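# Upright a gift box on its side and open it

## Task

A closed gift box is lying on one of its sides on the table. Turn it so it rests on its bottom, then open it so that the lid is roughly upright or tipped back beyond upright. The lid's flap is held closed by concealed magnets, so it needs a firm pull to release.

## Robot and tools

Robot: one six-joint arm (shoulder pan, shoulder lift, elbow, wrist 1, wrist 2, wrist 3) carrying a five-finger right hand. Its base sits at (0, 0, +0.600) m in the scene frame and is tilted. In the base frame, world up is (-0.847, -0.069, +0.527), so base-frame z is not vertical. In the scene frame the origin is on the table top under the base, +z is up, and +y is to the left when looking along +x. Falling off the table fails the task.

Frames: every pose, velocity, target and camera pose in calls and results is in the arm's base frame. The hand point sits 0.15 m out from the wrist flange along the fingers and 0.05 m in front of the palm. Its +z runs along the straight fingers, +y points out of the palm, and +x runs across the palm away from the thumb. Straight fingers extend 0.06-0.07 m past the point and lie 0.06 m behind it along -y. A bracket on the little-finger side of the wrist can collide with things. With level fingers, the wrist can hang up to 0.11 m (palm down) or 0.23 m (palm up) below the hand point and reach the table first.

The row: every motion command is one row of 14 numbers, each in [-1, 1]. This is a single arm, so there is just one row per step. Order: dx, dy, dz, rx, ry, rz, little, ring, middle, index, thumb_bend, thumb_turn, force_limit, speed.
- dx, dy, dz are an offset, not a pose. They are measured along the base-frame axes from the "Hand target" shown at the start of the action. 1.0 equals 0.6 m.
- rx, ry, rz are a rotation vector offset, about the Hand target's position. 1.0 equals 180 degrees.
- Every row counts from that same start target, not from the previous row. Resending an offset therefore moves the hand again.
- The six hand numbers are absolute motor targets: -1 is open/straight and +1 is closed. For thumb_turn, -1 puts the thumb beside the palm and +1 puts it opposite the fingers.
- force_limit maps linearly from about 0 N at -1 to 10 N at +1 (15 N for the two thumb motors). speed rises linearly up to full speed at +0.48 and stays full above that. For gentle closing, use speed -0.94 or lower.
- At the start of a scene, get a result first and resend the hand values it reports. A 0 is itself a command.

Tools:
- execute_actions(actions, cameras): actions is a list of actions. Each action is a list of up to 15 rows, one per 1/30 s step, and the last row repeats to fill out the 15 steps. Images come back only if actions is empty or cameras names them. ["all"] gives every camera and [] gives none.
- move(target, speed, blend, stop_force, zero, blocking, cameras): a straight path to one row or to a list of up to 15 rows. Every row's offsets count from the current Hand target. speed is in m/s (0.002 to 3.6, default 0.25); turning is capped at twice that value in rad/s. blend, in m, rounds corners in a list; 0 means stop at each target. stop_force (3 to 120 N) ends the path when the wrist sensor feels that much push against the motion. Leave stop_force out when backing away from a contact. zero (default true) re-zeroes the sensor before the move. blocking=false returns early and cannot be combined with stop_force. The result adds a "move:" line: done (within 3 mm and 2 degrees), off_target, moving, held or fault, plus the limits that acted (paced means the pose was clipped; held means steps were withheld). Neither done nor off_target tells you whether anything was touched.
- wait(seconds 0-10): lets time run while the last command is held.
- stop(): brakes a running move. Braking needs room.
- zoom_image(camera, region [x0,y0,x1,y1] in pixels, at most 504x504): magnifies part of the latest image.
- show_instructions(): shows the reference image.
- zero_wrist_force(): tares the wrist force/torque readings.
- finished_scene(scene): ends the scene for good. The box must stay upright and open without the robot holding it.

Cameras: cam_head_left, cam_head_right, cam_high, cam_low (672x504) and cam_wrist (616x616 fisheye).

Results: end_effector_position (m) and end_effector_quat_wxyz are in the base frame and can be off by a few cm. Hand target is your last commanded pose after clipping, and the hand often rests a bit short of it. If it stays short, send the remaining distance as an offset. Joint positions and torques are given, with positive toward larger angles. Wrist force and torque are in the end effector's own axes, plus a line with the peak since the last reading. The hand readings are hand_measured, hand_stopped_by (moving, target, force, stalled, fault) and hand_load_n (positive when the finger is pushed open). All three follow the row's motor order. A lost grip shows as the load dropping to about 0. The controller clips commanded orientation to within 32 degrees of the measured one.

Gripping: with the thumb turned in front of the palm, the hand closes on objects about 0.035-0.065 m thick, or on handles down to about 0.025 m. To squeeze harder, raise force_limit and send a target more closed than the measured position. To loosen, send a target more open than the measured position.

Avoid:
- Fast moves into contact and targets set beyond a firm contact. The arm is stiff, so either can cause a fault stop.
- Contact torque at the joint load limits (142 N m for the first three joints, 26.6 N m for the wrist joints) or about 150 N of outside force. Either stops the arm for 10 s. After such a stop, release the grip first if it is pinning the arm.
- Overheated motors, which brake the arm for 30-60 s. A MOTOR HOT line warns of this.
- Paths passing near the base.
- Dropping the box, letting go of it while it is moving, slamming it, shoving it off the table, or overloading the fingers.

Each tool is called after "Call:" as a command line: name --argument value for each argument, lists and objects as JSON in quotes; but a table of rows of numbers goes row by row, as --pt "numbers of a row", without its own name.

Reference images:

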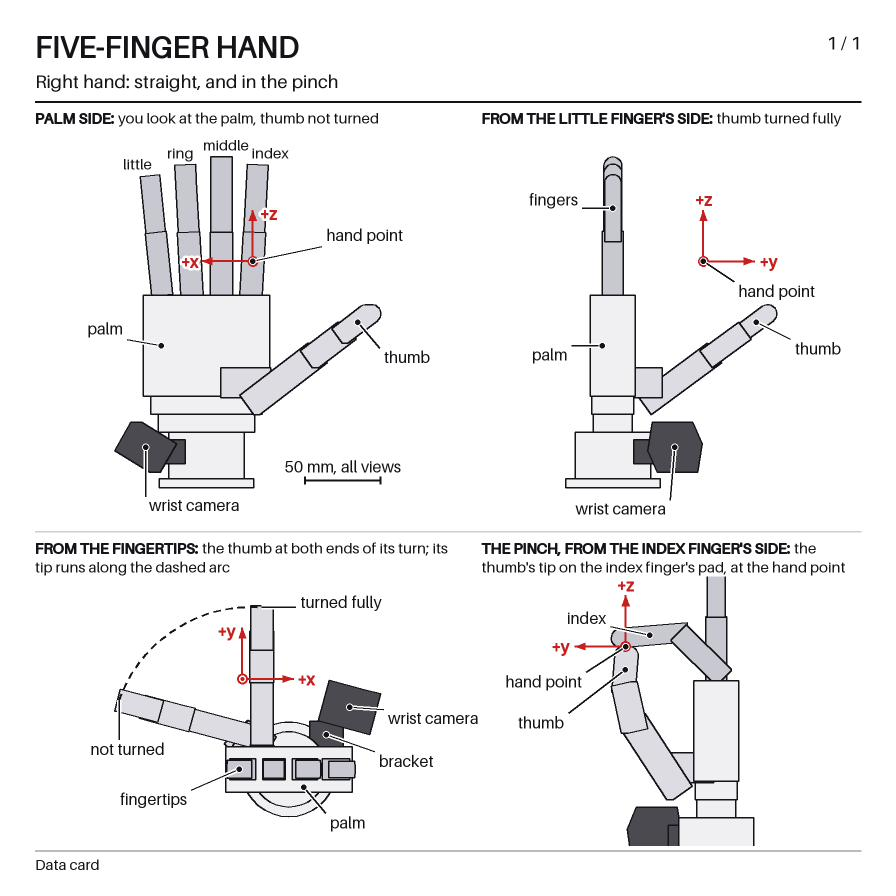

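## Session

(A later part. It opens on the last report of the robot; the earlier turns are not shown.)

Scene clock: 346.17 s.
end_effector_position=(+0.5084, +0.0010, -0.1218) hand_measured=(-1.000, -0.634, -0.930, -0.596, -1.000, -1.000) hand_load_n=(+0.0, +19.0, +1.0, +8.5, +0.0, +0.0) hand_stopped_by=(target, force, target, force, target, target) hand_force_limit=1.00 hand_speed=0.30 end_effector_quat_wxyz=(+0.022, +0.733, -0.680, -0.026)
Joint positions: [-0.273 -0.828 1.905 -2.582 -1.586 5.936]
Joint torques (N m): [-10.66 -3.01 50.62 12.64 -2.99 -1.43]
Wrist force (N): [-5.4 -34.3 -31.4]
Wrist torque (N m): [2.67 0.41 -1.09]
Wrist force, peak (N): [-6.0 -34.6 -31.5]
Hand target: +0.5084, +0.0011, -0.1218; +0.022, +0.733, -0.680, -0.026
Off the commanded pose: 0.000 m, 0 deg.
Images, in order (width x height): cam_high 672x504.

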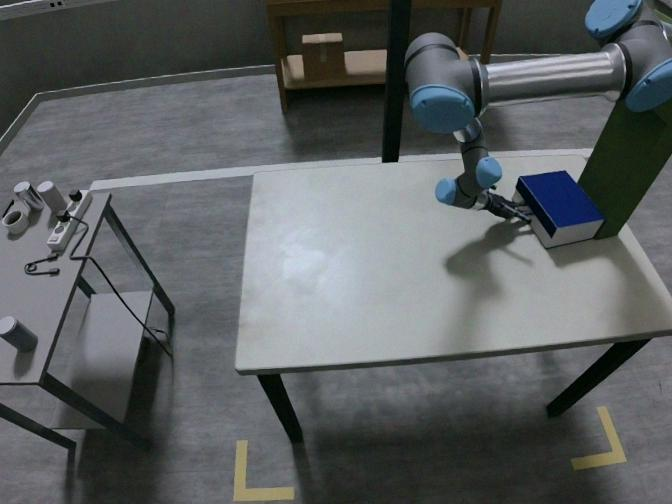

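Call:
execute_actions --actions '[[[0,0,0,0,0,0,-1,-0.67,-0.93,-0.2,-1,-1,1.0,0.48]],[[0,0,0,0,0,0,-1,-0.15,-0.93,-0.15,-1,-1,1.0,0.48]],[[0,0,0,0,0,0,-1,-0.15,-0.93,-0.15,-1,-1,1.0,0.48]]]' --cameras '["cam_high","cam_wrist"]'

Call:
zoom_image --camera "cam_high" --region '[480, 150, 620, 260]'

Call:
zoom_image --camera "cam_wrist" --region '[220, 100, 420, 400]'

Scene clock: 348.20 s.
end_effector_position=(+0.5084, +0.0011, -0.1218) hand_measured=(-1.000, -0.638, -0.930, -0.598, -1.000, -1.000) hand_load_n=(+0.0, +17.0, -1.5, +14.5, +0.0, +0.0) hand_stopped_by=(target, force, target, force, target, target) hand_force_limit=1.00 hand_speed=0.48 end_effector_quat_wxyz=(+0.022, +0.733, -0.680, -0.026)
Joint positions: [-0.273 -0.828 1.905 -2.582 -1.586 5.936]
Joint torques (N m): [-4.59 -17.44 26.35 12.09 -4.99 -1.31]
Wrist force (N): [-6.0 -32.9 -29.8]
Wrist torque (N m): [2.60 0.47 -1.01]
Wrist force, peak (N): [-5.6 -34.4 -31.6]
Hand target: +0.5084, +0.0011, -0.1218; +0.022, +0.733, -0.680, -0.026
Off the commanded pose: 0.000 m, 0 deg.
Images, in order (width x height): cam_high 672x504, cam_wrist 616x616.

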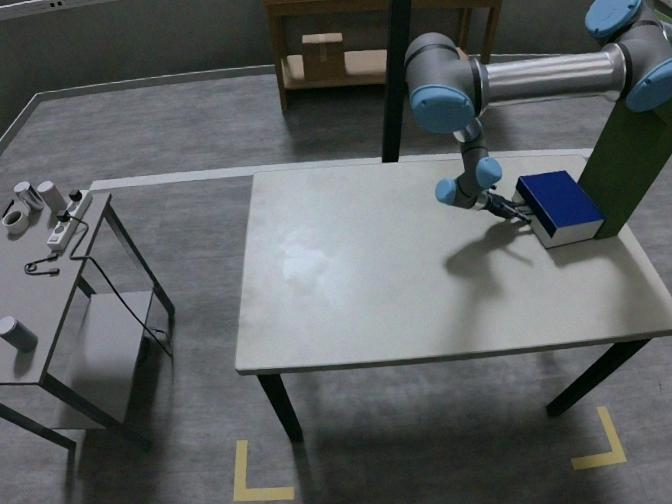

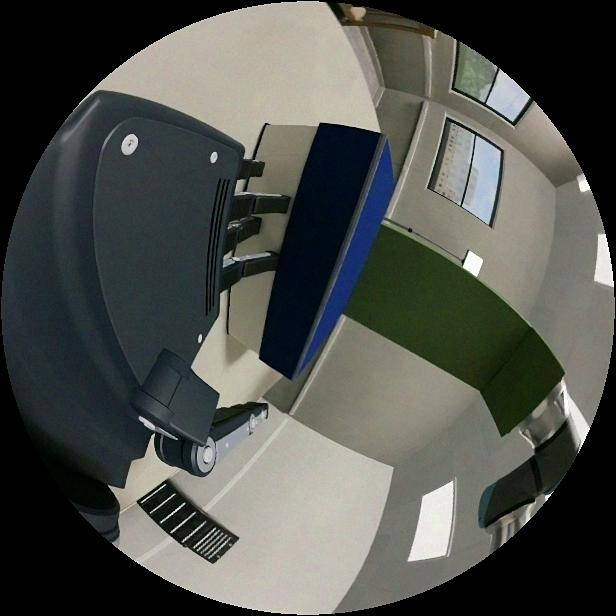

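Scaled by 3.600 from the camera's 672x504 image, which has a finer 960x720 frame.

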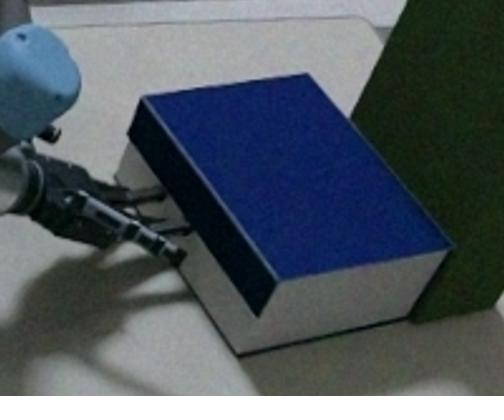

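Scaled by 1.680 from the camera's 616x616 image, which has a finer 880x880 frame.

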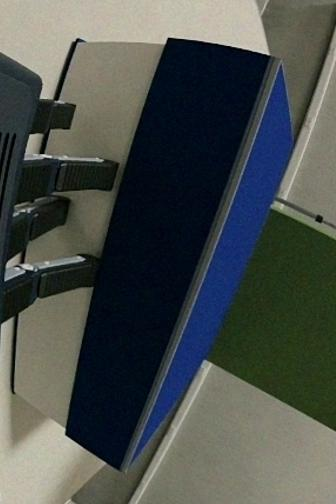

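Call:
move --target '[0.0018,0.0001,0.0029,0,0,0,-1,-0.15,-0.93,-0.15,-1,-1,1.0,0.48]' --speed 0.01 --cameras '["cam_high"]'

Call:
zoom_image --camera "cam_high" --region '[480, 150, 620, 260]'

Scene clock: 349.47 s.
end_effector_position=(+0.5094, +0.0011, -0.1201) hand_measured=(-1.000, -0.638, -0.930, -0.596, -1.000, -1.000) hand_load_n=(+0.0, +5.0, +0.0, +1.0, +0.0, +0.0) hand_stopped_by=(target, force, target, force, target, target) hand_force_limit=1.00 hand_speed=0.48 end_effector_quat_wxyz=(+0.022, +0.733, -0.680, -0.026)
Joint positions: [-0.272 -0.83 1.902 -2.576 -1.586 5.936]
Joint torques (N m): [11.39 -41.52 2.91 1.25 -2.79 2.62]
Wrist force (N): [-1.9 -6.1 -4.4]
Wrist torque (N m): [0.75 0.13 -0.24]
Wrist force, peak (N): [-5.7 -33.1 -30.1]
Hand target: +0.5095, +0.0011, -0.1201; +0.022, +0.733, -0.680, -0.026
Off the commanded pose: 0.000 m, 0 deg.
move: done
Images, in order (width x height): cam_high 672x504.

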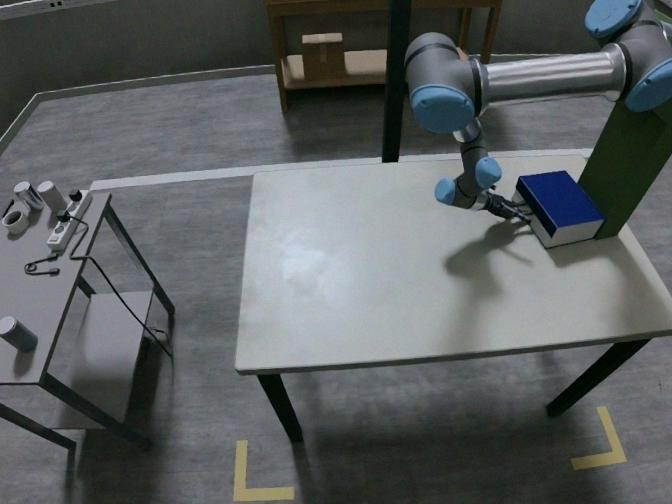

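Scaled by 3.600 from the camera's 672x504 image, which has a finer 960x720 frame.

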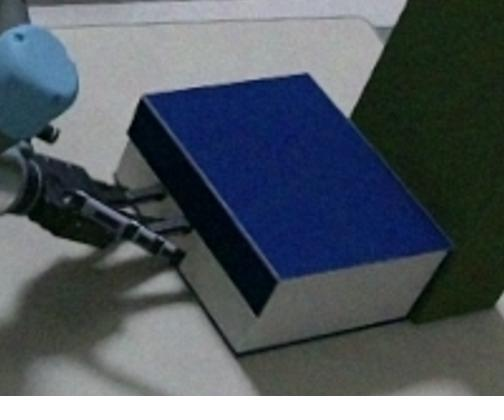

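Call:
execute_actions --actions '[[[0,0,0,0,0,0,-1,-0.3,-0.93,-0.3,-1,-1,0.6,-0.4]],[[0,0,0,0,0,0,-1,-0.3,-0.93,-0.3,-1,-1,0.6,-0.4]],[[0,0,0,0,0,0,-1,-0.3,-0.93,-0.3,-1,-1,0.6,-0.4]]]' --cameras '["cam_high","cam_wrist"]'

Call:
zoom_image --camera "cam_high" --region '[480, 150, 620, 260]'

Call:
zoom_image --camera "cam_wrist" --region '[220, 100, 420, 400]'

Scene clock: 351.60 s.
end_effector_position=(+0.5095, +0.0011, -0.1201) hand_measured=(-1.000, -0.300, -0.930, -0.300, -1.000, -1.000) hand_load_n=(+0.0, +1.0, +0.5, +0.0, +0.0, +0.0) hand_stopped_by=(target, target, target, target, target, target) hand_force_limit=0.60 hand_speed=-0.40 end_effector_quat_wxyz=(+0.022, +0.733, -0.680, -0.026)
Joint positions: [-0.272 -0.83 1.902 -2.576 -1.586 5.936]
Joint torques (N m): [12.25 -25.7 23.33 2.18 1.46 1.03]
Wrist force (N): [-3.4 -1.6 0.3]
Wrist torque (N m): [0.08 0.40 -0.22]
Wrist force, peak (N): [-4.2 -9.3 -5.3]
Hand target: +0.5095, +0.0011, -0.1201; +0.022, +0.733, -0.680, -0.026
Off the commanded pose: 0.000 m, 0 deg.
Images, in order (width x height): cam_high 672x504, cam_wrist 616x616.

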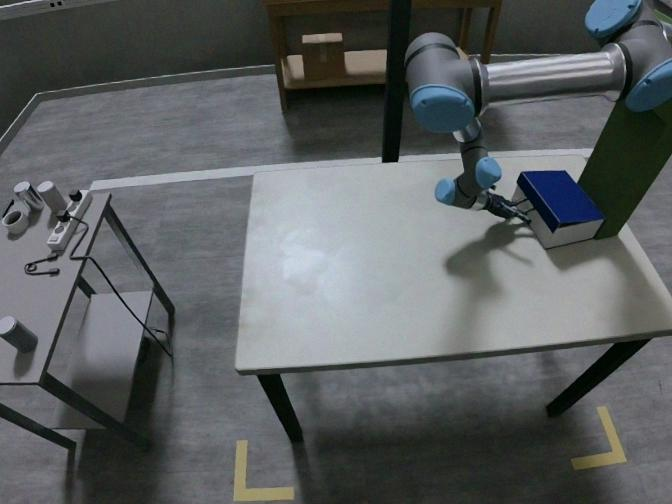

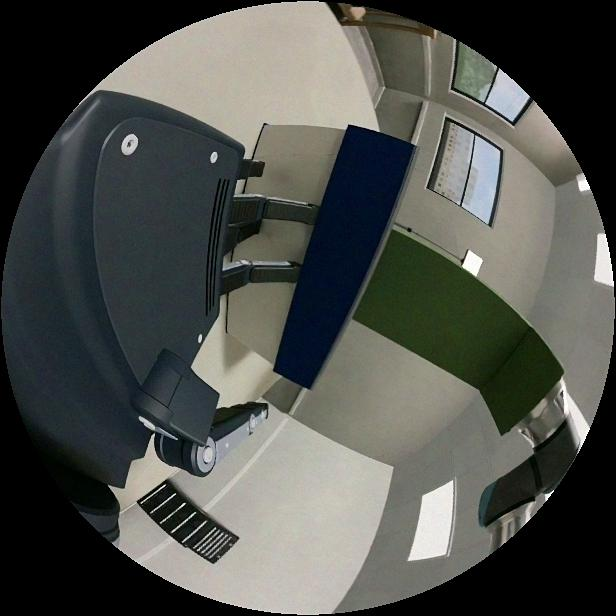

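Scaled by 3.600 from the camera's 672x504 image, which has a finer 960x720 frame.

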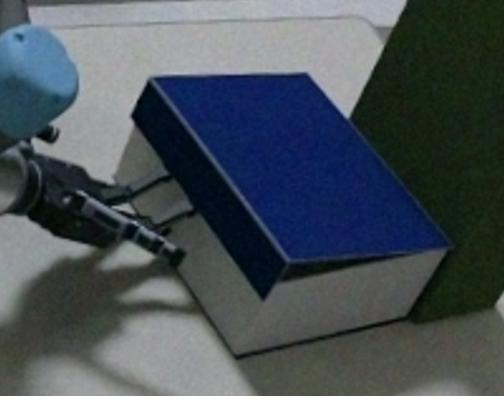

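Scaled by 1.680 from the camera's 616x616 image, which has a finer 880x880 frame.

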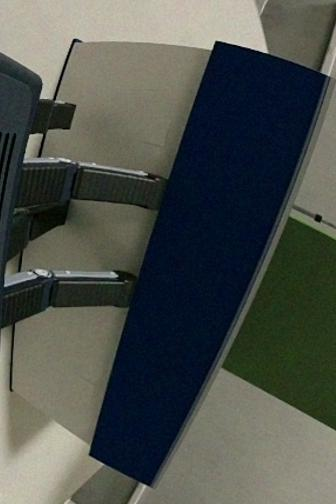

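Call:
move --target '[-0.0442,-0.0038,0.0392,0,0,0,-1,-0.3,-0.93,-0.3,-1,-1,0.6,-0.4]' --speed 0.05 --cameras '["cam_high","cam_wrist","cam_head_left"]'

Call:
zoom_image --camera "cam_high" --region '[460, 120, 620, 260]'

Scene clock: 353.23 s.
end_effector_position=(+0.4828, -0.0013, -0.0966) hand_measured=(-1.000, -0.300, -0.930, -0.300, -1.000, -1.000) hand_load_n=(+0.0, +0.0, +0.0, +0.0, +0.0, +0.0) hand_stopped_by=(target, target, target, target, target, target) hand_force_limit=0.60 hand_speed=-0.40 end_effector_quat_wxyz=(+0.022, +0.733, -0.680, -0.026)
Joint positions: [-0.29 -0.915 1.985 -2.575 -1.587 5.919]
Joint torques (N m): [10.42 -27.96 -1.6 0.68 -2.73 1.2]
Wrist force (N): [-3.3 -0.8 0.2]
Wrist torque (N m): [0.07 0.35 -0.11]
Wrist force, peak (N): [-3.5 -1.6 0.3]
Hand target: +0.4830, -0.0012, -0.0966; +0.022, +0.733, -0.680, -0.026
Off the commanded pose: 0.000 m, 0 deg.
move: done
Images, in order (width x height): cam_head_left 672x504, cam_high 672x504, cam_wrist 616x616.

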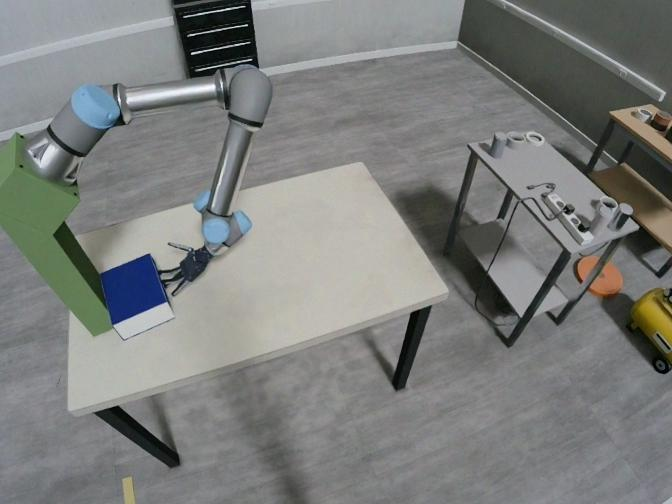

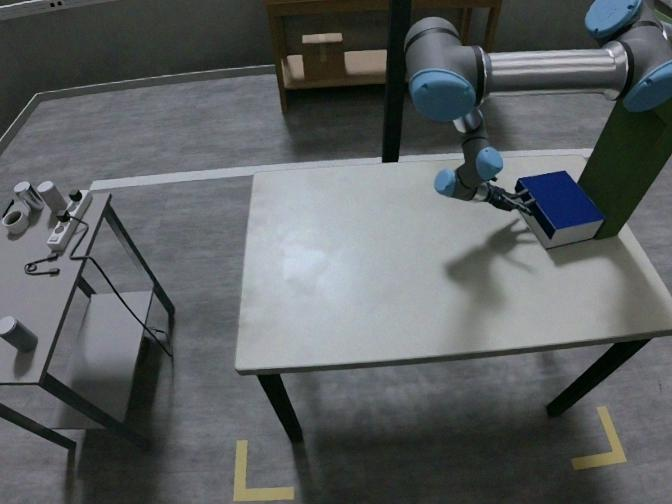

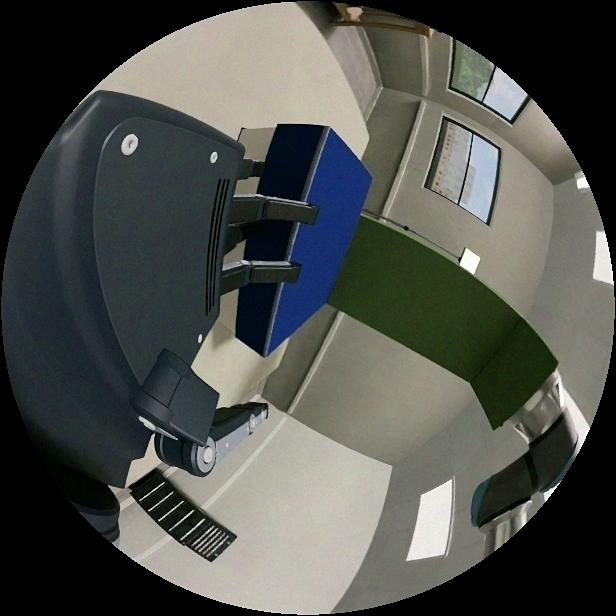

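Scaled by 3.150 from the camera's 672x504 image, which has a finer 960x720 frame.

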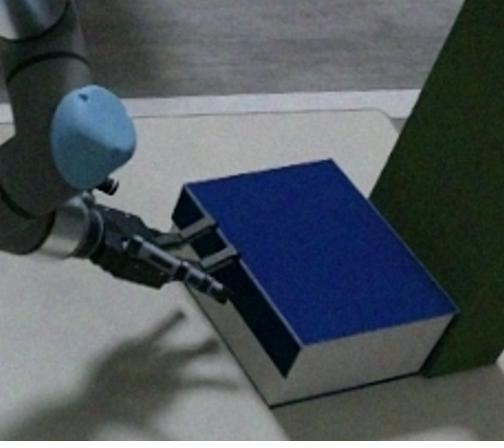

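Call:
move --pt "0.0308 0.0017 0.0495 0 0 0 -1 -0.3 -0.93 -0.3 -1 -1 0.6 -0.4" --pt "0.0802 0.0057 0.0187 0 0 0 -1 -0.3 -0.93 -0.3 -1 -1 0.6 -0.4" --speed 0.1 --blend '[0.005,0]'

Call:
execute_actions --actions '[[[0,0,0,0,0,0,-1,-0.8,-0.93,-0.8,-1,-1,0.9,0.0]],[[0,0,0,0,0,0,-1,-0.8,-0.93,-0.8,-1,-1,0.9,0.0]]]'

Call:
move --target '[-0.044,-0.002,-0.0709,0,0,0,-1,-0.8,-0.93,-0.8,-1,-1,0.9,0.0]' --speed 0.02 --stop_force 10 --cameras '["cam_wrist","cam_high"]'

Scene clock: 354.83 s.
end_effector_position=(+0.5310, +0.0024, -0.0853) hand_measured=(-1.000, -0.300, -0.930, -0.300, -1.000, -1.000) hand_load_n=(+0.0, +0.0, +0.0, +0.0, +0.0, +0.0) hand_stopped_by=(target, target, target, target, target, target) hand_force_limit=0.60 hand_speed=-0.40 end_effector_quat_wxyz=(+0.022, +0.733, -0.680, -0.026)
Joint positions: [-0.26 -0.875 1.838 -2.467 -1.585 5.948]
Joint torques (N m): [-11.92 -32.51 7.55 -1.43 0.39 -2.54]
Wrist force (N): [-3.6 -0.9 0.2]
Wrist torque (N m): [0.10 0.41 -0.17]
Wrist force, peak (N): [-3.5 -1.8 0.9]
Hand target: +0.5311, +0.0023, -0.0854; +0.022, +0.733, -0.680, -0.026
Off the commanded pose: 0.000 m, 0 deg.
move: done

Scene clock: 356.03 s.
end_effector_position=(+0.5311, +0.0023, -0.0854) hand_measured=(-1.000, -0.800, -0.930, -0.800, -1.000, -1.000) hand_load_n=(+0.0, +0.0, +0.0, +0.0, +0.0, +0.0) hand_stopped_by=(target, target, target, target, target, target) hand_force_limit=0.90 hand_speed=0.00 end_effector_quat_wxyz=(+0.022, +0.733, -0.680, -0.026)
Joint positions: [-0.261 -0.874 1.837 -2.467 -1.585 5.948]
Joint torques (N m): [-12.33 -28.58 -4.19 0.69 -2.96 -2.39]
Wrist force (N): [-3.5 -1.1 0.4]
Wrist torque (N m): [0.05 0.38 -0.16]
Wrist force, peak (N): [-3.7 -1.0 0.2]
Hand target: +0.5311, +0.0023, -0.0854; +0.022, +0.733, -0.680, -0.026
Off the commanded pose: 0.000 m, 0 deg.

Scene clock: 359.33 s.
end_effector_position=(+0.5085, +0.0012, -0.1218) hand_measured=(-1.000, -0.800, -0.930, -0.800, -1.000, -1.000) hand_load_n=(+0.0, +0.0, +0.0, +0.0, +0.0, +0.0) hand_stopped_by=(target, target, target, target, target, target) hand_force_limit=0.90 hand_speed=0.00 end_effector_quat_wxyz=(+0.022, +0.733, -0.680, -0.026)
Joint positions: [-0.273 -0.828 1.905 -2.582 -1.586 5.936]
Joint torques (N m): [11.78 -37.22 2.75 0.06 -2.68 1.78]
Wrist force (N): [-5.0 -2.5 -12.3]
Wrist torque (N m): [0.83 0.52 -0.22]
Wrist force, peak (N): [-6.0 -3.9 -27.4]
Hand target: +0.5085, +0.0012, -0.1218; +0.022, +0.733, -0.680, -0.026 (not the last commanded pose)
Off the commanded pose: 0.007 m, 0 deg.
move: contact
Images, in order (width x height): cam_high 672x504, cam_wrist 616x616.

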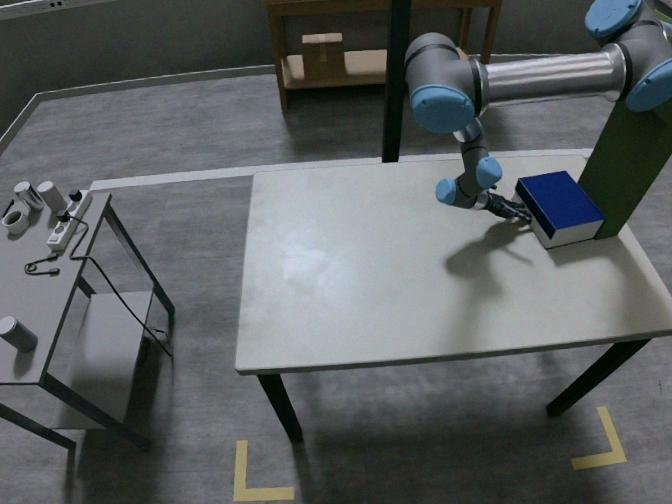

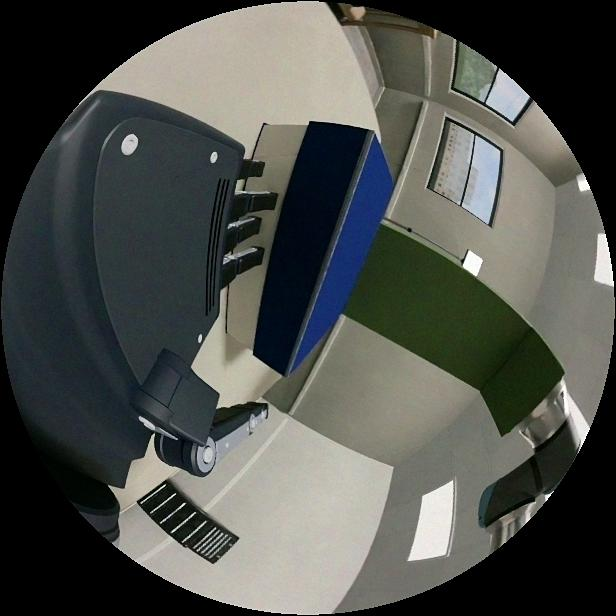

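Call:
execute_actions --actions '[[[0,0,0,0,0,0,-1,-0.3,-0.93,-0.3,-1,-1,0.9,-0.6]],[[0,0,0,0,0,0,-1,-0.3,-0.93,-0.3,-1,-1,0.9,-0.6]],[[0,0,0,0,0,0,-1,-0.3,-0.93,-0.3,-1,-1,0.9,-0.6]]]'

Call:
execute_actions --actions '[[[0,0,0,0,0,0,-1,-0.25,-0.93,-0.25,-1,-1,1.0,-0.2]],[[0,0,0,0,0,0,-1,-0.25,-0.93,-0.25,-1,-1,1.0,-0.2]]]' --cameras '["cam_high"]'

Call:
zoom_image --camera "cam_high" --region '[480, 150, 620, 260]'

Scene clock: 361.33 s.
end_effector_position=(+0.5085, +0.0012, -0.1218) hand_measured=(-1.000, -0.660, -0.930, -0.658, -1.000, -1.000) hand_load_n=(+0.0, +12.5, +1.0, +12.5, +0.0, +0.0) hand_stopped_by=(target, force, target, force, target, target) hand_force_limit=0.90 hand_speed=-0.60 end_effector_quat_wxyz=(+0.022, +0.733, -0.680, -0.026)
Joint positions: [-0.273 -0.828 1.905 -2.582 -1.586 5.936]
Joint torques (N m): [-4.47 -5 45.18 9.36 -1.81 2]
Wrist force (N): [-6.8 -27.2 -22.1]
Wrist torque (N m): [1.90 0.74 -0.90]
Wrist force, peak (N): [-6.9 -27.3 -22.2]
Hand target: +0.5085, +0.0012, -0.1218; +0.022, +0.733, -0.680, -0.026
Off the commanded pose: 0.000 m, 0 deg.

Scene clock: 362.53 s.
end_effector_position=(+0.5085, +0.0012, -0.1218) hand_measured=(-1.000, -0.660, -0.930, -0.658, -1.000, -1.000) hand_load_n=(+0.0, +12.5, +1.0, +12.5, +0.0, +0.0) hand_stopped_by=(target, force, target, force, target, target) hand_force_limit=1.00 hand_speed=-0.20 end_effector_quat_wxyz=(+0.022, +0.733, -0.680, -0.026)
Joint positions: [-0.273 -0.828 1.905 -2.582 -1.586 5.936]
Joint torques (N m): [-14.35 -4.32 45.08 9.49 -1.59 1.86]
Wrist force (N): [-6.7 -27.2 -22.1]
Wrist torque (N m): [1.90 0.73 -0.89]
Wrist force, peak (N): [-6.7 -27.4 -22.3]
Hand target: +0.5085, +0.0012, -0.1218; +0.022, +0.733, -0.680, -0.026
Off the commanded pose: 0.000 m, 0 deg.
Images, in order (width x height): cam_high 672x504.

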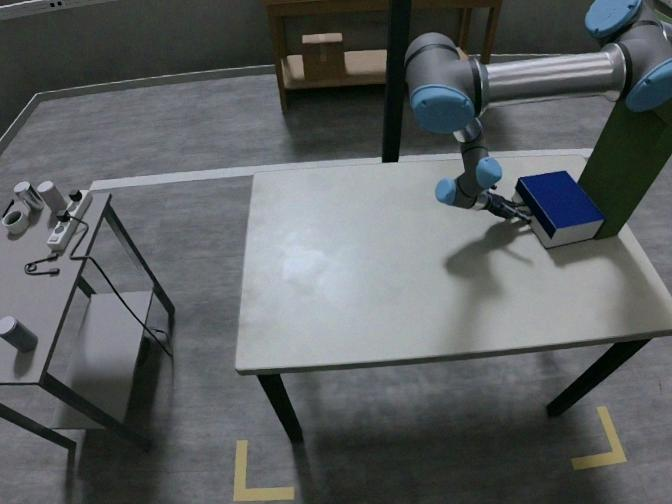

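Scaled by 3.600 from the camera's 672x504 image, which has a finer 960x720 frame.

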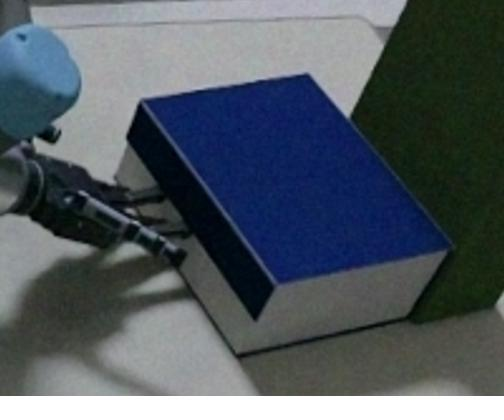

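Call:
move --target '[0.0009,0.00005,0.0015,0,0,0,-1,-0.25,-0.93,-0.25,-1,-1,1.0,-0.2]' --speed 0.01

Call:
execute_actions --actions '[[[0,0,0,0,0,0,-1,-0.3,-0.93,-0.3,-1,-1,1.0,0.0]],[[0,0,0,0,0,0,-1,-0.3,-0.93,-0.3,-1,-1,1.0,0.0]]]' --cameras '["cam_high"]'

Call:
zoom_image --camera "cam_high" --region '[480, 150, 620, 260]'

Scene clock: 363.50 s.
end_effector_position=(+0.5090, +0.0012, -0.1209) hand_measured=(-1.000, -0.660, -0.930, -0.660, -1.000, -1.000) hand_load_n=(+0.0, +8.5, -1.0, +6.5, +0.0, +0.0) hand_stopped_by=(target, force, target, force, target, target) hand_force_limit=1.00 hand_speed=-0.20 end_effector_quat_wxyz=(+0.022, +0.733, -0.680, -0.026)
Joint positions: [-0.272 -0.829 1.903 -2.579 -1.586 5.936]
Joint torques (N m): [11.6 -36.66 8.16 4.38 -2.35 2.61]
Wrist force (N): [-4.7 -13.7 -9.4]
Wrist torque (N m): [0.93 0.56 -0.53]
Wrist force, peak (N): [-6.9 -29.0 -23.8]
Hand target: +0.5090, +0.0012, -0.1209; +0.022, +0.733, -0.680, -0.026
Off the commanded pose: 0.000 m, 0 deg.
move: done

Scene clock: 364.70 s.
end_effector_position=(+0.5091, +0.0012, -0.1209) hand_measured=(-1.000, -0.582, -0.930, -0.300, -1.000, -1.000) hand_load_n=(+0.0, +9.5, +3.5, +1.5, +0.0, +0.0) hand_stopped_by=(target, force, target, target, target, target) hand_force_limit=1.00 hand_speed=0.00 end_effector_quat_wxyz=(+0.022, +0.733, -0.680, -0.026)
Joint positions: [-0.272 -0.829 1.903 -2.579 -1.586 5.936]
Joint torques (N m): [9.1 -12.5 38.91 7.87 -3.14 2.35]
Wrist force (N): [-2.9 -20.1 -16.1]
Wrist torque (N m): [1.26 1.03 -0.83]
Wrist force, peak (N): [-3.0 -20.2 -16.1]
Hand target: +0.5090, +0.0012, -0.1209; +0.022, +0.733, -0.680, -0.026
Off the commanded pose: 0.000 m, 0 deg.
Images, in order (width x height): cam_high 672x504.

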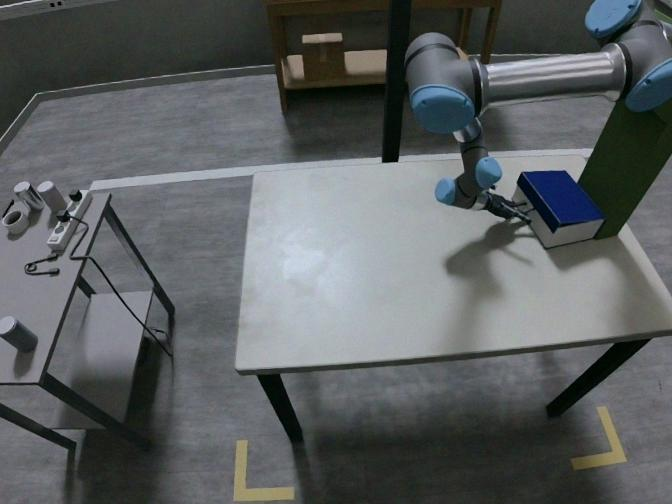

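Scaled by 3.600 from the camera's 672x504 image, which has a finer 960x720 frame.

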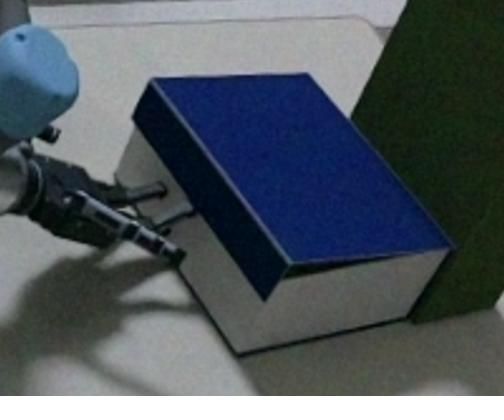

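Call:
move --target '[0.0009,0.00005,0.0015,0,0,0,-1,-0.3,-0.93,-0.3,-1,-1,1.0,0.0]' --speed 0.01

Call:
execute_actions --actions '[[[0,0,0,0,0,0,-1,-0.31,-0.93,-0.31,-1,-1,1.0,0.0]]]' --cameras '["cam_wrist"]'

Scene clock: 365.90 s.
end_effector_position=(+0.5095, +0.0013, -0.1200) hand_measured=(-1.000, -0.582, -0.930, -0.300, -1.000, -1.000) hand_load_n=(+0.0, +6.5, +0.5, +1.0, +0.0, +0.0) hand_stopped_by=(target, force, target, target, target, target) hand_force_limit=1.00 hand_speed=0.00 end_effector_quat_wxyz=(+0.022, +0.733, -0.680, -0.026)
Joint positions: [-0.272 -0.83 1.902 -2.576 -1.586 5.937]
Joint torques (N m): [10.92 -39.31 4.72 3.3 -3.11 2.65]
Wrist force (N): [-3.7 -10.1 -6.2]
Wrist torque (N m): [0.60 0.61 -0.53]
Wrist force, peak (N): [-3.1 -21.9 -17.7]
Hand target: +0.5096, +0.0013, -0.1200; +0.022, +0.733, -0.680, -0.026
Off the commanded pose: 0.000 m, 0 deg.
move: done

Scene clock: 366.60 s.
end_effector_position=(+0.5096, +0.0013, -0.1200) hand_measured=(-1.000, -0.310, -0.930, -0.310, -1.000, -1.000) hand_load_n=(+0.0, +0.5, +0.0, +0.0, +0.0, +0.0) hand_stopped_by=(target, target, target, target, target, target) hand_force_limit=1.00 hand_speed=0.00 end_effector_quat_wxyz=(+0.022, +0.733, -0.680, -0.026)
Joint positions: [-0.272 -0.83 1.902 -2.576 -1.586 5.937]
Joint torques (N m): [11.26 -43.86 1.83 -1.38 -2.52 2.2]
Wrist force (N): [-3.1 -1.9 0.3]
Wrist torque (N m): [-0.02 0.33 -0.18]
Wrist force, peak (N): [-3.6 -10.2 -6.4]
Hand target: +0.5096, +0.0013, -0.1200; +0.022, +0.733, -0.680, -0.026
Off the commanded pose: 0.000 m, 0 deg.
Images, in order (width x height): cam_wrist 616x616.

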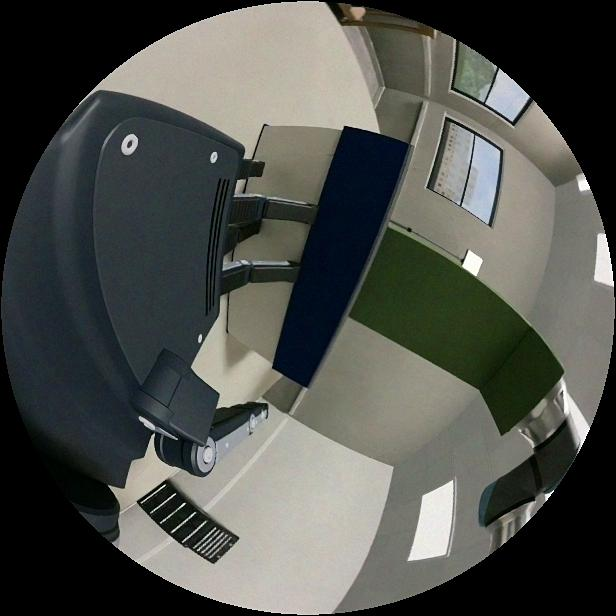

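Call:
execute_actions --actions '[[[0,0,0,0,0,0,-1,-0.31,-1,-0.31,-1,-1,1.0,0.0]]]'

Call:
move --pt "-0.0035 -0.0002 -0.0057 0 0 0 -1 -0.31 -1 -0.31 -1 -1 1.0 0.0" --pt "-0.0317 -0.0025 0.0119 0 0 0 -1 -0.31 -1 -0.31 -1 -1 1.0 0.0" --speed 0.03 --blend '[0.002,0]' --cameras '["cam_wrist","cam_high"]'

Call:
zoom_image --camera "cam_high" --region '[480, 130, 620, 260]'

Scene clock: 368.07 s.
end_effector_position=(+0.5096, +0.0013, -0.1200) hand_measured=(-1.000, -0.310, -1.000, -0.310, -1.000, -1.000) hand_load_n=(+0.0, +0.5, +0.0, +0.0, +0.0, +0.0) hand_stopped_by=(target, target, target, target, target, target) hand_force_limit=1.00 hand_speed=0.00 end_effector_quat_wxyz=(+0.022, +0.733, -0.680, -0.026)
Joint positions: [-0.272 -0.83 1.902 -2.576 -1.586 5.937]
Joint torques (N m): [11.08 -44.09 -0.76 -0.7 -1.14 0.95]
Wrist force (N): [-3.1 -1.7 0.2]
Wrist torque (N m): [0.00 0.33 -0.17]
Wrist force, peak (N): [-3.2 -2.2 0.3]
Hand target: +0.5096, +0.0013, -0.1200; +0.022, +0.733, -0.680, -0.026
Off the commanded pose: 0.000 m, 0 deg.

Scene clock: 369.13 s.
end_effector_position=(+0.4932, -0.0011, -0.1126) hand_measured=(-1.000, -0.310, -1.000, -0.310, -1.000, -1.000) hand_load_n=(+0.0, +0.0, +7.5, -1.5, +0.0, +0.0) hand_stopped_by=(target, target, target, target, target, target) hand_force_limit=1.00 hand_speed=0.00 end_effector_quat_wxyz=(+0.019, +0.733, -0.680, -0.021) end_effector_velocity=(+0.002, -0.001, -0.001) end_effector_angular_velocity=(+0.000, -0.001, +0.001)
Joint positions: [-0.284 -0.87 1.961 -2.608 -1.587 5.925]
Joint velocities: [0 0.005 -0.006 0 0 -0.001]
Joint torques (N m): [-5.13 10.8 38.34 15.04 -10.02 -0.84]
Wrist force (N): [-9.2 -48.8 -41.1]
Wrist torque (N m): [3.94 0.79 -1.33]
Wrist force, peak (N): [-8.2 -49.9 -52.4]
Hand target: +0.4906, -0.0002, -0.1128; +0.022, +0.733, -0.680, -0.026
Off the commanded pose: 0.003 m, 1 deg.
move: done
Images, in order (width x height): cam_high 672x504, cam_wrist 616x616.

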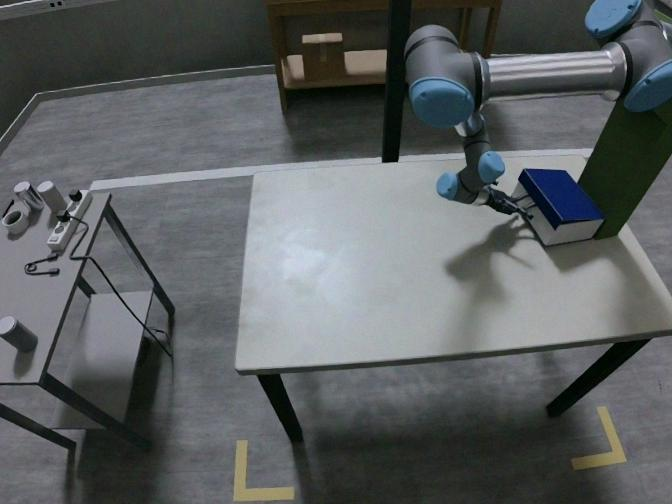

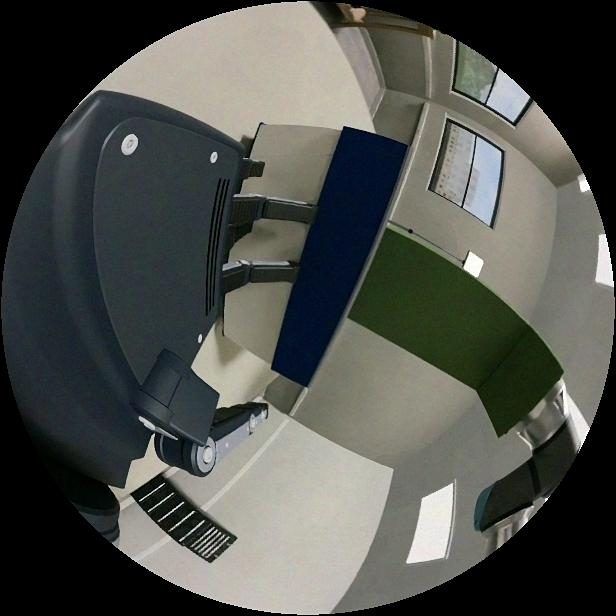

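Scaled by 3.600 from the camera's 672x504 image, which has a finer 960x720 frame.

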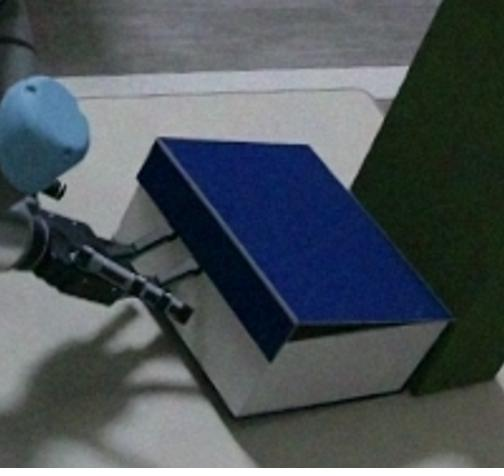

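Call:
move --pt "0.0035 0.0002 0.0057 0 0 0 -1 -0.31 -1 -0.31 -1 -1 1.0 0.0" --pt "0.0317 0.0025 -0.0119 0 0 0 -1 -0.31 -1 -0.31 -1 -1 1.0 0.0" --speed 0.03 --blend '[0.002,0]' --cameras '["cam_wrist","cam_high"]'

Call:
zoom_image --camera "cam_high" --region '[480, 130, 620, 260]'

Scene clock: 370.53 s.
end_effector_position=(+0.5097, +0.0013, -0.1200) hand_measured=(-1.000, -0.310, -1.000, -0.310, -1.000, -1.000) hand_load_n=(+0.0, +0.5, +0.0, +0.0, +0.0, +0.0) hand_stopped_by=(target, target, target, target, target, target) hand_force_limit=1.00 hand_speed=0.00 end_effector_quat_wxyz=(+0.022, +0.733, -0.680, -0.026) end_effector_velocity=(-0.002, +0.000, +0.001) end_effector_angular_velocity=(-0.001, +0.001, -0.001)
Joint positions: [-0.272 -0.83 1.901 -2.576 -1.586 5.937]
Joint velocities: [0 -0.005 0.006 0 -0.001 0.001]
Joint torques (N m): [-1.28 -45.96 22.91 -0.11 1.69 0.46]
Wrist force (N): [-1.5 -0.9 0.6]
Wrist torque (N m): [0.04 0.06 -0.06]
Wrist force, peak (N): [-9.3 -48.2 -40.7]
Hand target: +0.5096, +0.0013, -0.1200; +0.022, +0.733, -0.680, -0.026
Off the commanded pose: 0.000 m, 0 deg.
move: done
Images, in order (width x height): cam_high 672x504, cam_wrist 616x616.

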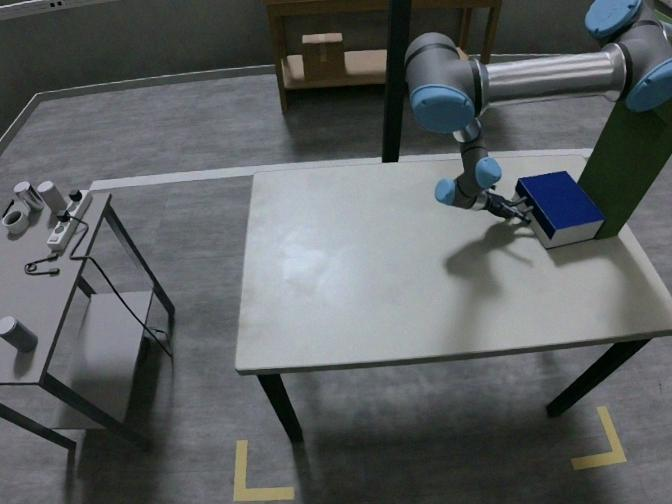

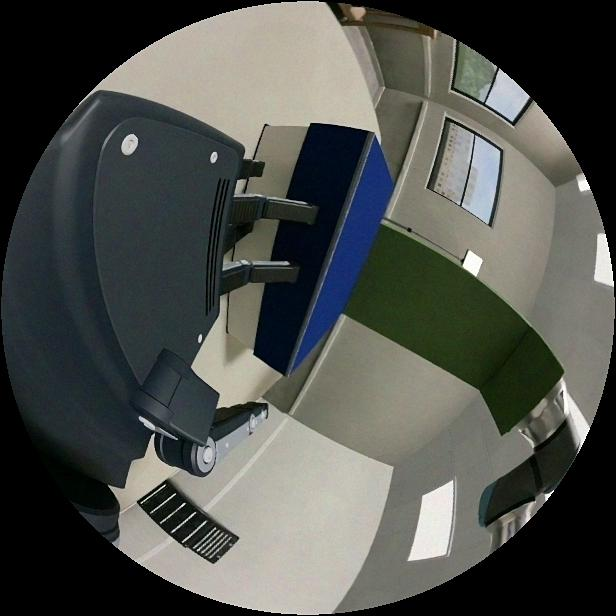

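Scaled by 3.600 from the camera's 672x504 image, which has a finer 960x720 frame.

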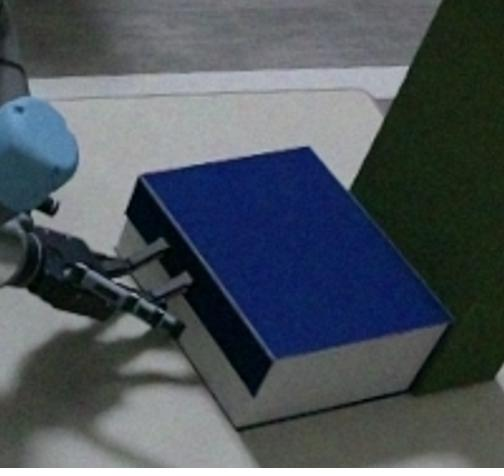

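Call:
move --target '[0.0246,0.0013,0.0397,0,0,0,-1,-0.31,-1,-0.31,-1,-1,1.0,0.0]' --speed 0.1

Call:
execute_actions --actions '[[[0,0,0,0,0,0,-1,-0.8,-0.93,-0.8,-1,-1,0.9,0.2]],[[0,0,0,0,0,0,-1,-0.8,-0.93,-0.8,-1,-1,0.9,0.2]]]'

Call:
move --target '[-0.044,-0.002,-0.0709,0,0,0,-1,-0.8,-0.93,-0.8,-1,-1,0.9,0.2]' --speed 0.02 --stop_force 10

Call:
execute_actions --actions '[[[0,0,0,0,0,0,-1,-0.45,-0.93,-0.45,-1,-1,0.9,-0.6]],[[0,0,0,0,0,0,-1,-0.45,-0.93,-0.45,-1,-1,0.9,-0.6]],[[0,0,0,0,0,0,-1,-0.45,-0.93,-0.45,-1,-1,0.9,-0.6]]]' --cameras '["cam_wrist","cam_high"]'

Call:
zoom_image --camera "cam_high" --region '[480, 130, 620, 260]'

Scene clock: 373.30 s.
end_effector_position=(+0.5245, +0.0021, -0.0961) hand_measured=(-1.000, -0.310, -1.000, -0.310, -1.000, -1.000) hand_load_n=(-0.5, +0.0, +0.0, +0.0, +0.0, +0.0) hand_stopped_by=(target, target, target, target, target, target) hand_force_limit=1.00 hand_speed=0.00 end_effector_quat_wxyz=(+0.022, +0.733, -0.680, -0.026)
Joint positions: [-0.264 -0.862 1.859 -2.501 -1.585 5.945]
Joint torques (N m): [-6.51 -28.73 21 -0.26 1.19 -1]
Wrist force (N): [-1.5 -1.1 0.6]
Wrist torque (N m): [0.03 0.07 -0.05]
Wrist force, peak (N): [-1.7 -1.2 -0.3]
Hand target: +0.5243, +0.0021, -0.0962; +0.022, +0.733, -0.680, -0.026
Off the commanded pose: 0.000 m, 0 deg.
move: done

Scene clock: 374.50 s.
end_effector_position=(+0.5243, +0.0021, -0.0962) hand_measured=(-1.000, -0.800, -0.930, -0.800, -1.000, -1.000) hand_load_n=(+0.0, +0.0, +0.0, +0.0, +0.0, +0.0) hand_stopped_by=(target, target, target, target, target, target) hand_force_limit=0.90 hand_speed=0.20 end_effector_quat_wxyz=(+0.022, +0.733, -0.680, -0.026)
Joint positions: [-0.264 -0.862 1.859 -2.501 -1.585 5.945]
Joint torques (N m): [-13.13 -27.64 16.65 1.98 -0.69 -1.64]
Wrist force (N): [-1.3 -1.0 0.6]
Wrist torque (N m): [0.05 0.05 -0.04]
Wrist force, peak (N): [-1.7 -1.1 0.4]
Hand target: +0.5243, +0.0021, -0.0962; +0.022, +0.733, -0.680, -0.026
Off the commanded pose: 0.000 m, 0 deg.

Scene clock: 377.17 s.
end_effector_position=(+0.5085, +0.0013, -0.1216) hand_measured=(-1.000, -0.800, -0.930, -0.800, -1.000, -1.000) hand_load_n=(+0.0, +0.0, +0.5, +0.0, +0.0, +0.0) hand_stopped_by=(target, target, target, target, target, target) hand_force_limit=0.90 hand_speed=0.20 end_effector_quat_wxyz=(+0.022, +0.733, -0.680, -0.026)
Joint positions: [-0.272 -0.828 1.905 -2.581 -1.586 5.936]
Joint torques (N m): [11.63 -38.69 1.71 -0.15 -2.97 2.13]
Wrist force (N): [-3.1 -2.4 -10.7]
Wrist torque (N m): [0.71 0.18 -0.10]
Wrist force, peak (N): [-4.0 -3.8 -25.1]
Hand target: +0.5085, +0.0013, -0.1216; +0.022, +0.733, -0.680, -0.026 (not the last commanded pose)
Off the commanded pose: 0.020 m, 0 deg.
move: contact

Scene clock: 378.87 s.
end_effector_position=(+0.5085, +0.0013, -0.1216) hand_measured=(-1.000, -0.660, -0.930, -0.660, -1.000, -1.000) hand_load_n=(+0.0, +11.5, +1.0, +13.0, +0.0, +0.0) hand_stopped_by=(target, force, target, force, target, target) hand_force_limit=0.90 hand_speed=-0.60 end_effector_quat_wxyz=(+0.022, +0.733, -0.680, -0.026)
Joint positions: [-0.272 -0.828 1.905 -2.581 -1.586 5.936]
Joint torques (N m): [-3.37 -6.05 43.48 8.81 -2.71 2]
Wrist force (N): [-5.2 -26.2 -20.9]
Wrist torque (N m): [1.78 0.32 -0.72]
Wrist force, peak (N): [-5.2 -26.2 -20.9]
Hand target: +0.5085, +0.0013, -0.1216; +0.022, +0.733, -0.680, -0.026
Off the commanded pose: 0.000 m, 0 deg.
Images, in order (width x height): cam_high 672x504, cam_wrist 616x616.

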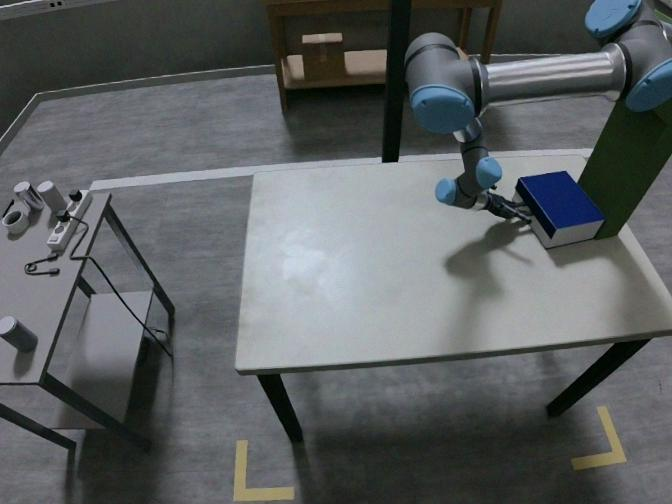

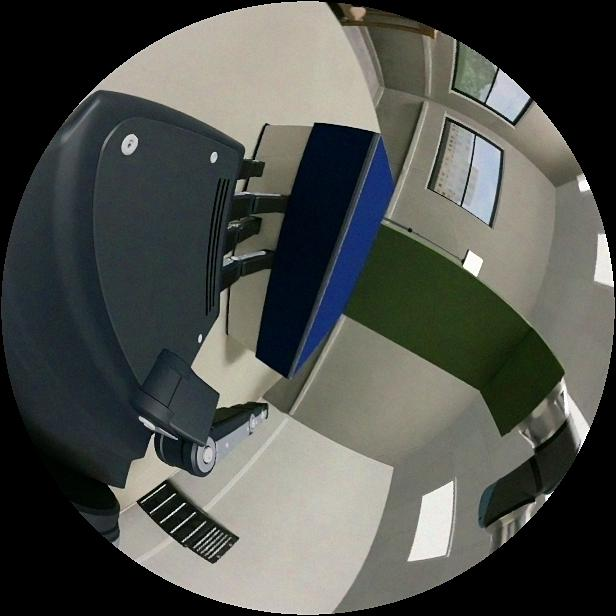

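Scaled by 3.600 from the camera's 672x504 image, which has a finer 960x720 frame.

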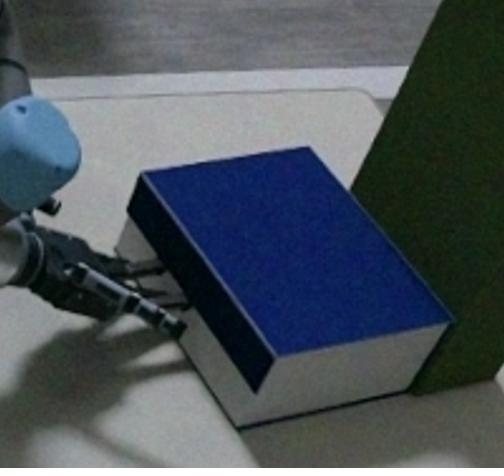

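Call:
move --target '[0.0009,0.00005,0.0015,0,0,0,-1,-0.45,-0.93,-0.45,-1,-1,0.9,-0.6]' --speed 0.01

Call:
execute_actions --actions '[[[0,0,0,0,0,0,-1,-0.46,-0.93,-0.46,-1,-1,1.0,0.0]],[[0.0004,0.00002,0.0007,0,0,0,-1,-0.46,-0.93,-0.46,-1,-1,1.0,0.0]],[[0,0,0,0,0,0,-1,-0.455,-0.93,-0.455,-1,-1,1.0,0.0]]]' --cameras '["cam_high"]'

Call:
zoom_image --camera "cam_high" --region '[480, 130, 620, 260]'

Scene clock: 379.87 s.
end_effector_position=(+0.5090, +0.0014, -0.1208) hand_measured=(-1.000, -0.660, -0.930, -0.660, -1.000, -1.000) hand_load_n=(+0.0, +7.5, -1.0, +7.0, +0.0, +0.0) hand_stopped_by=(target, force, target, force, target, target) hand_force_limit=0.90 hand_speed=-0.60 end_effector_quat_wxyz=(+0.022, +0.733, -0.680, -0.026)
Joint positions: [-0.272 -0.829 1.903 -2.578 -1.586 5.937]
Joint torques (N m): [11.23 -37.71 7.71 3.68 -1.69 2.6]
Wrist force (N): [-3.0 -12.5 -8.0]
Wrist torque (N m): [0.84 0.18 -0.36]
Wrist force, peak (N): [-5.5 -28.0 -22.5]
Hand target: +0.5091, +0.0014, -0.1207; +0.022, +0.733, -0.680, -0.026
Off the commanded pose: 0.000 m, 0 deg.
move: done

Scene clock: 381.57 s.
end_effector_position=(+0.5093, +0.0014, -0.1203) hand_measured=(-1.000, -0.456, -0.930, -0.456, -1.000, -1.000) hand_load_n=(+0.0, +0.5, +0.5, +0.0, +0.0, +0.5) hand_stopped_by=(target, target, target, target, target, target) hand_force_limit=1.00 hand_speed=0.00 end_effector_quat_wxyz=(+0.022, +0.733, -0.680, -0.026)
Joint positions: [-0.272 -0.83 1.903 -2.577 -1.586 5.937]
Joint torques (N m): [11.59 -43.7 0.26 -0.3 0.55 1.7]
Wrist force (N): [-1.9 -2.1 0.8]
Wrist torque (N m): [-0.04 0.15 -0.10]
Wrist force, peak (N): [-3.9 -19.1 -13.2]
Hand target: +0.5093, +0.0014, -0.1203; +0.022, +0.733, -0.680, -0.026
Off the commanded pose: 0.000 m, 0 deg.
Images, in order (width x height): cam_high 672x504.

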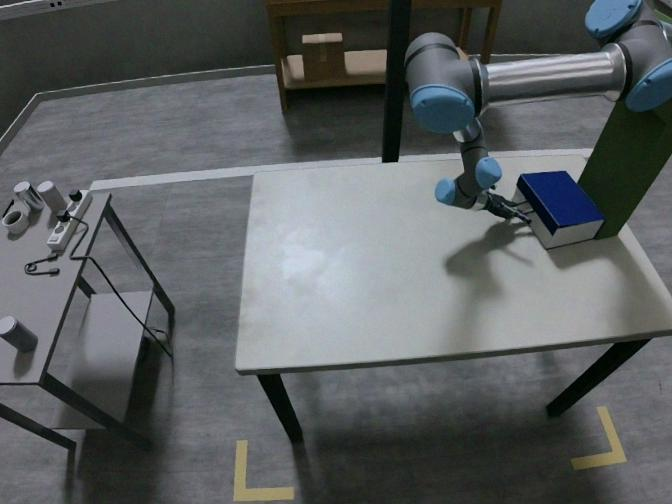

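Scaled by 3.600 from the camera's 672x504 image, which has a finer 960x720 frame.

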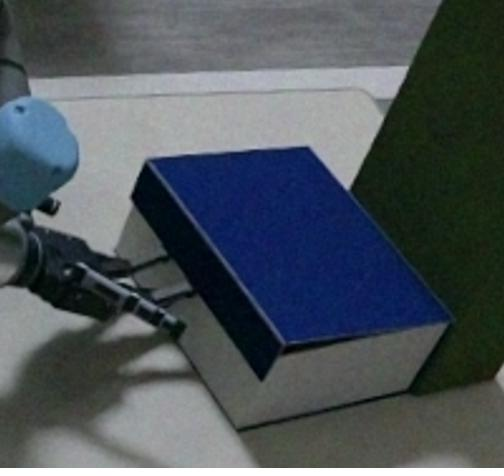

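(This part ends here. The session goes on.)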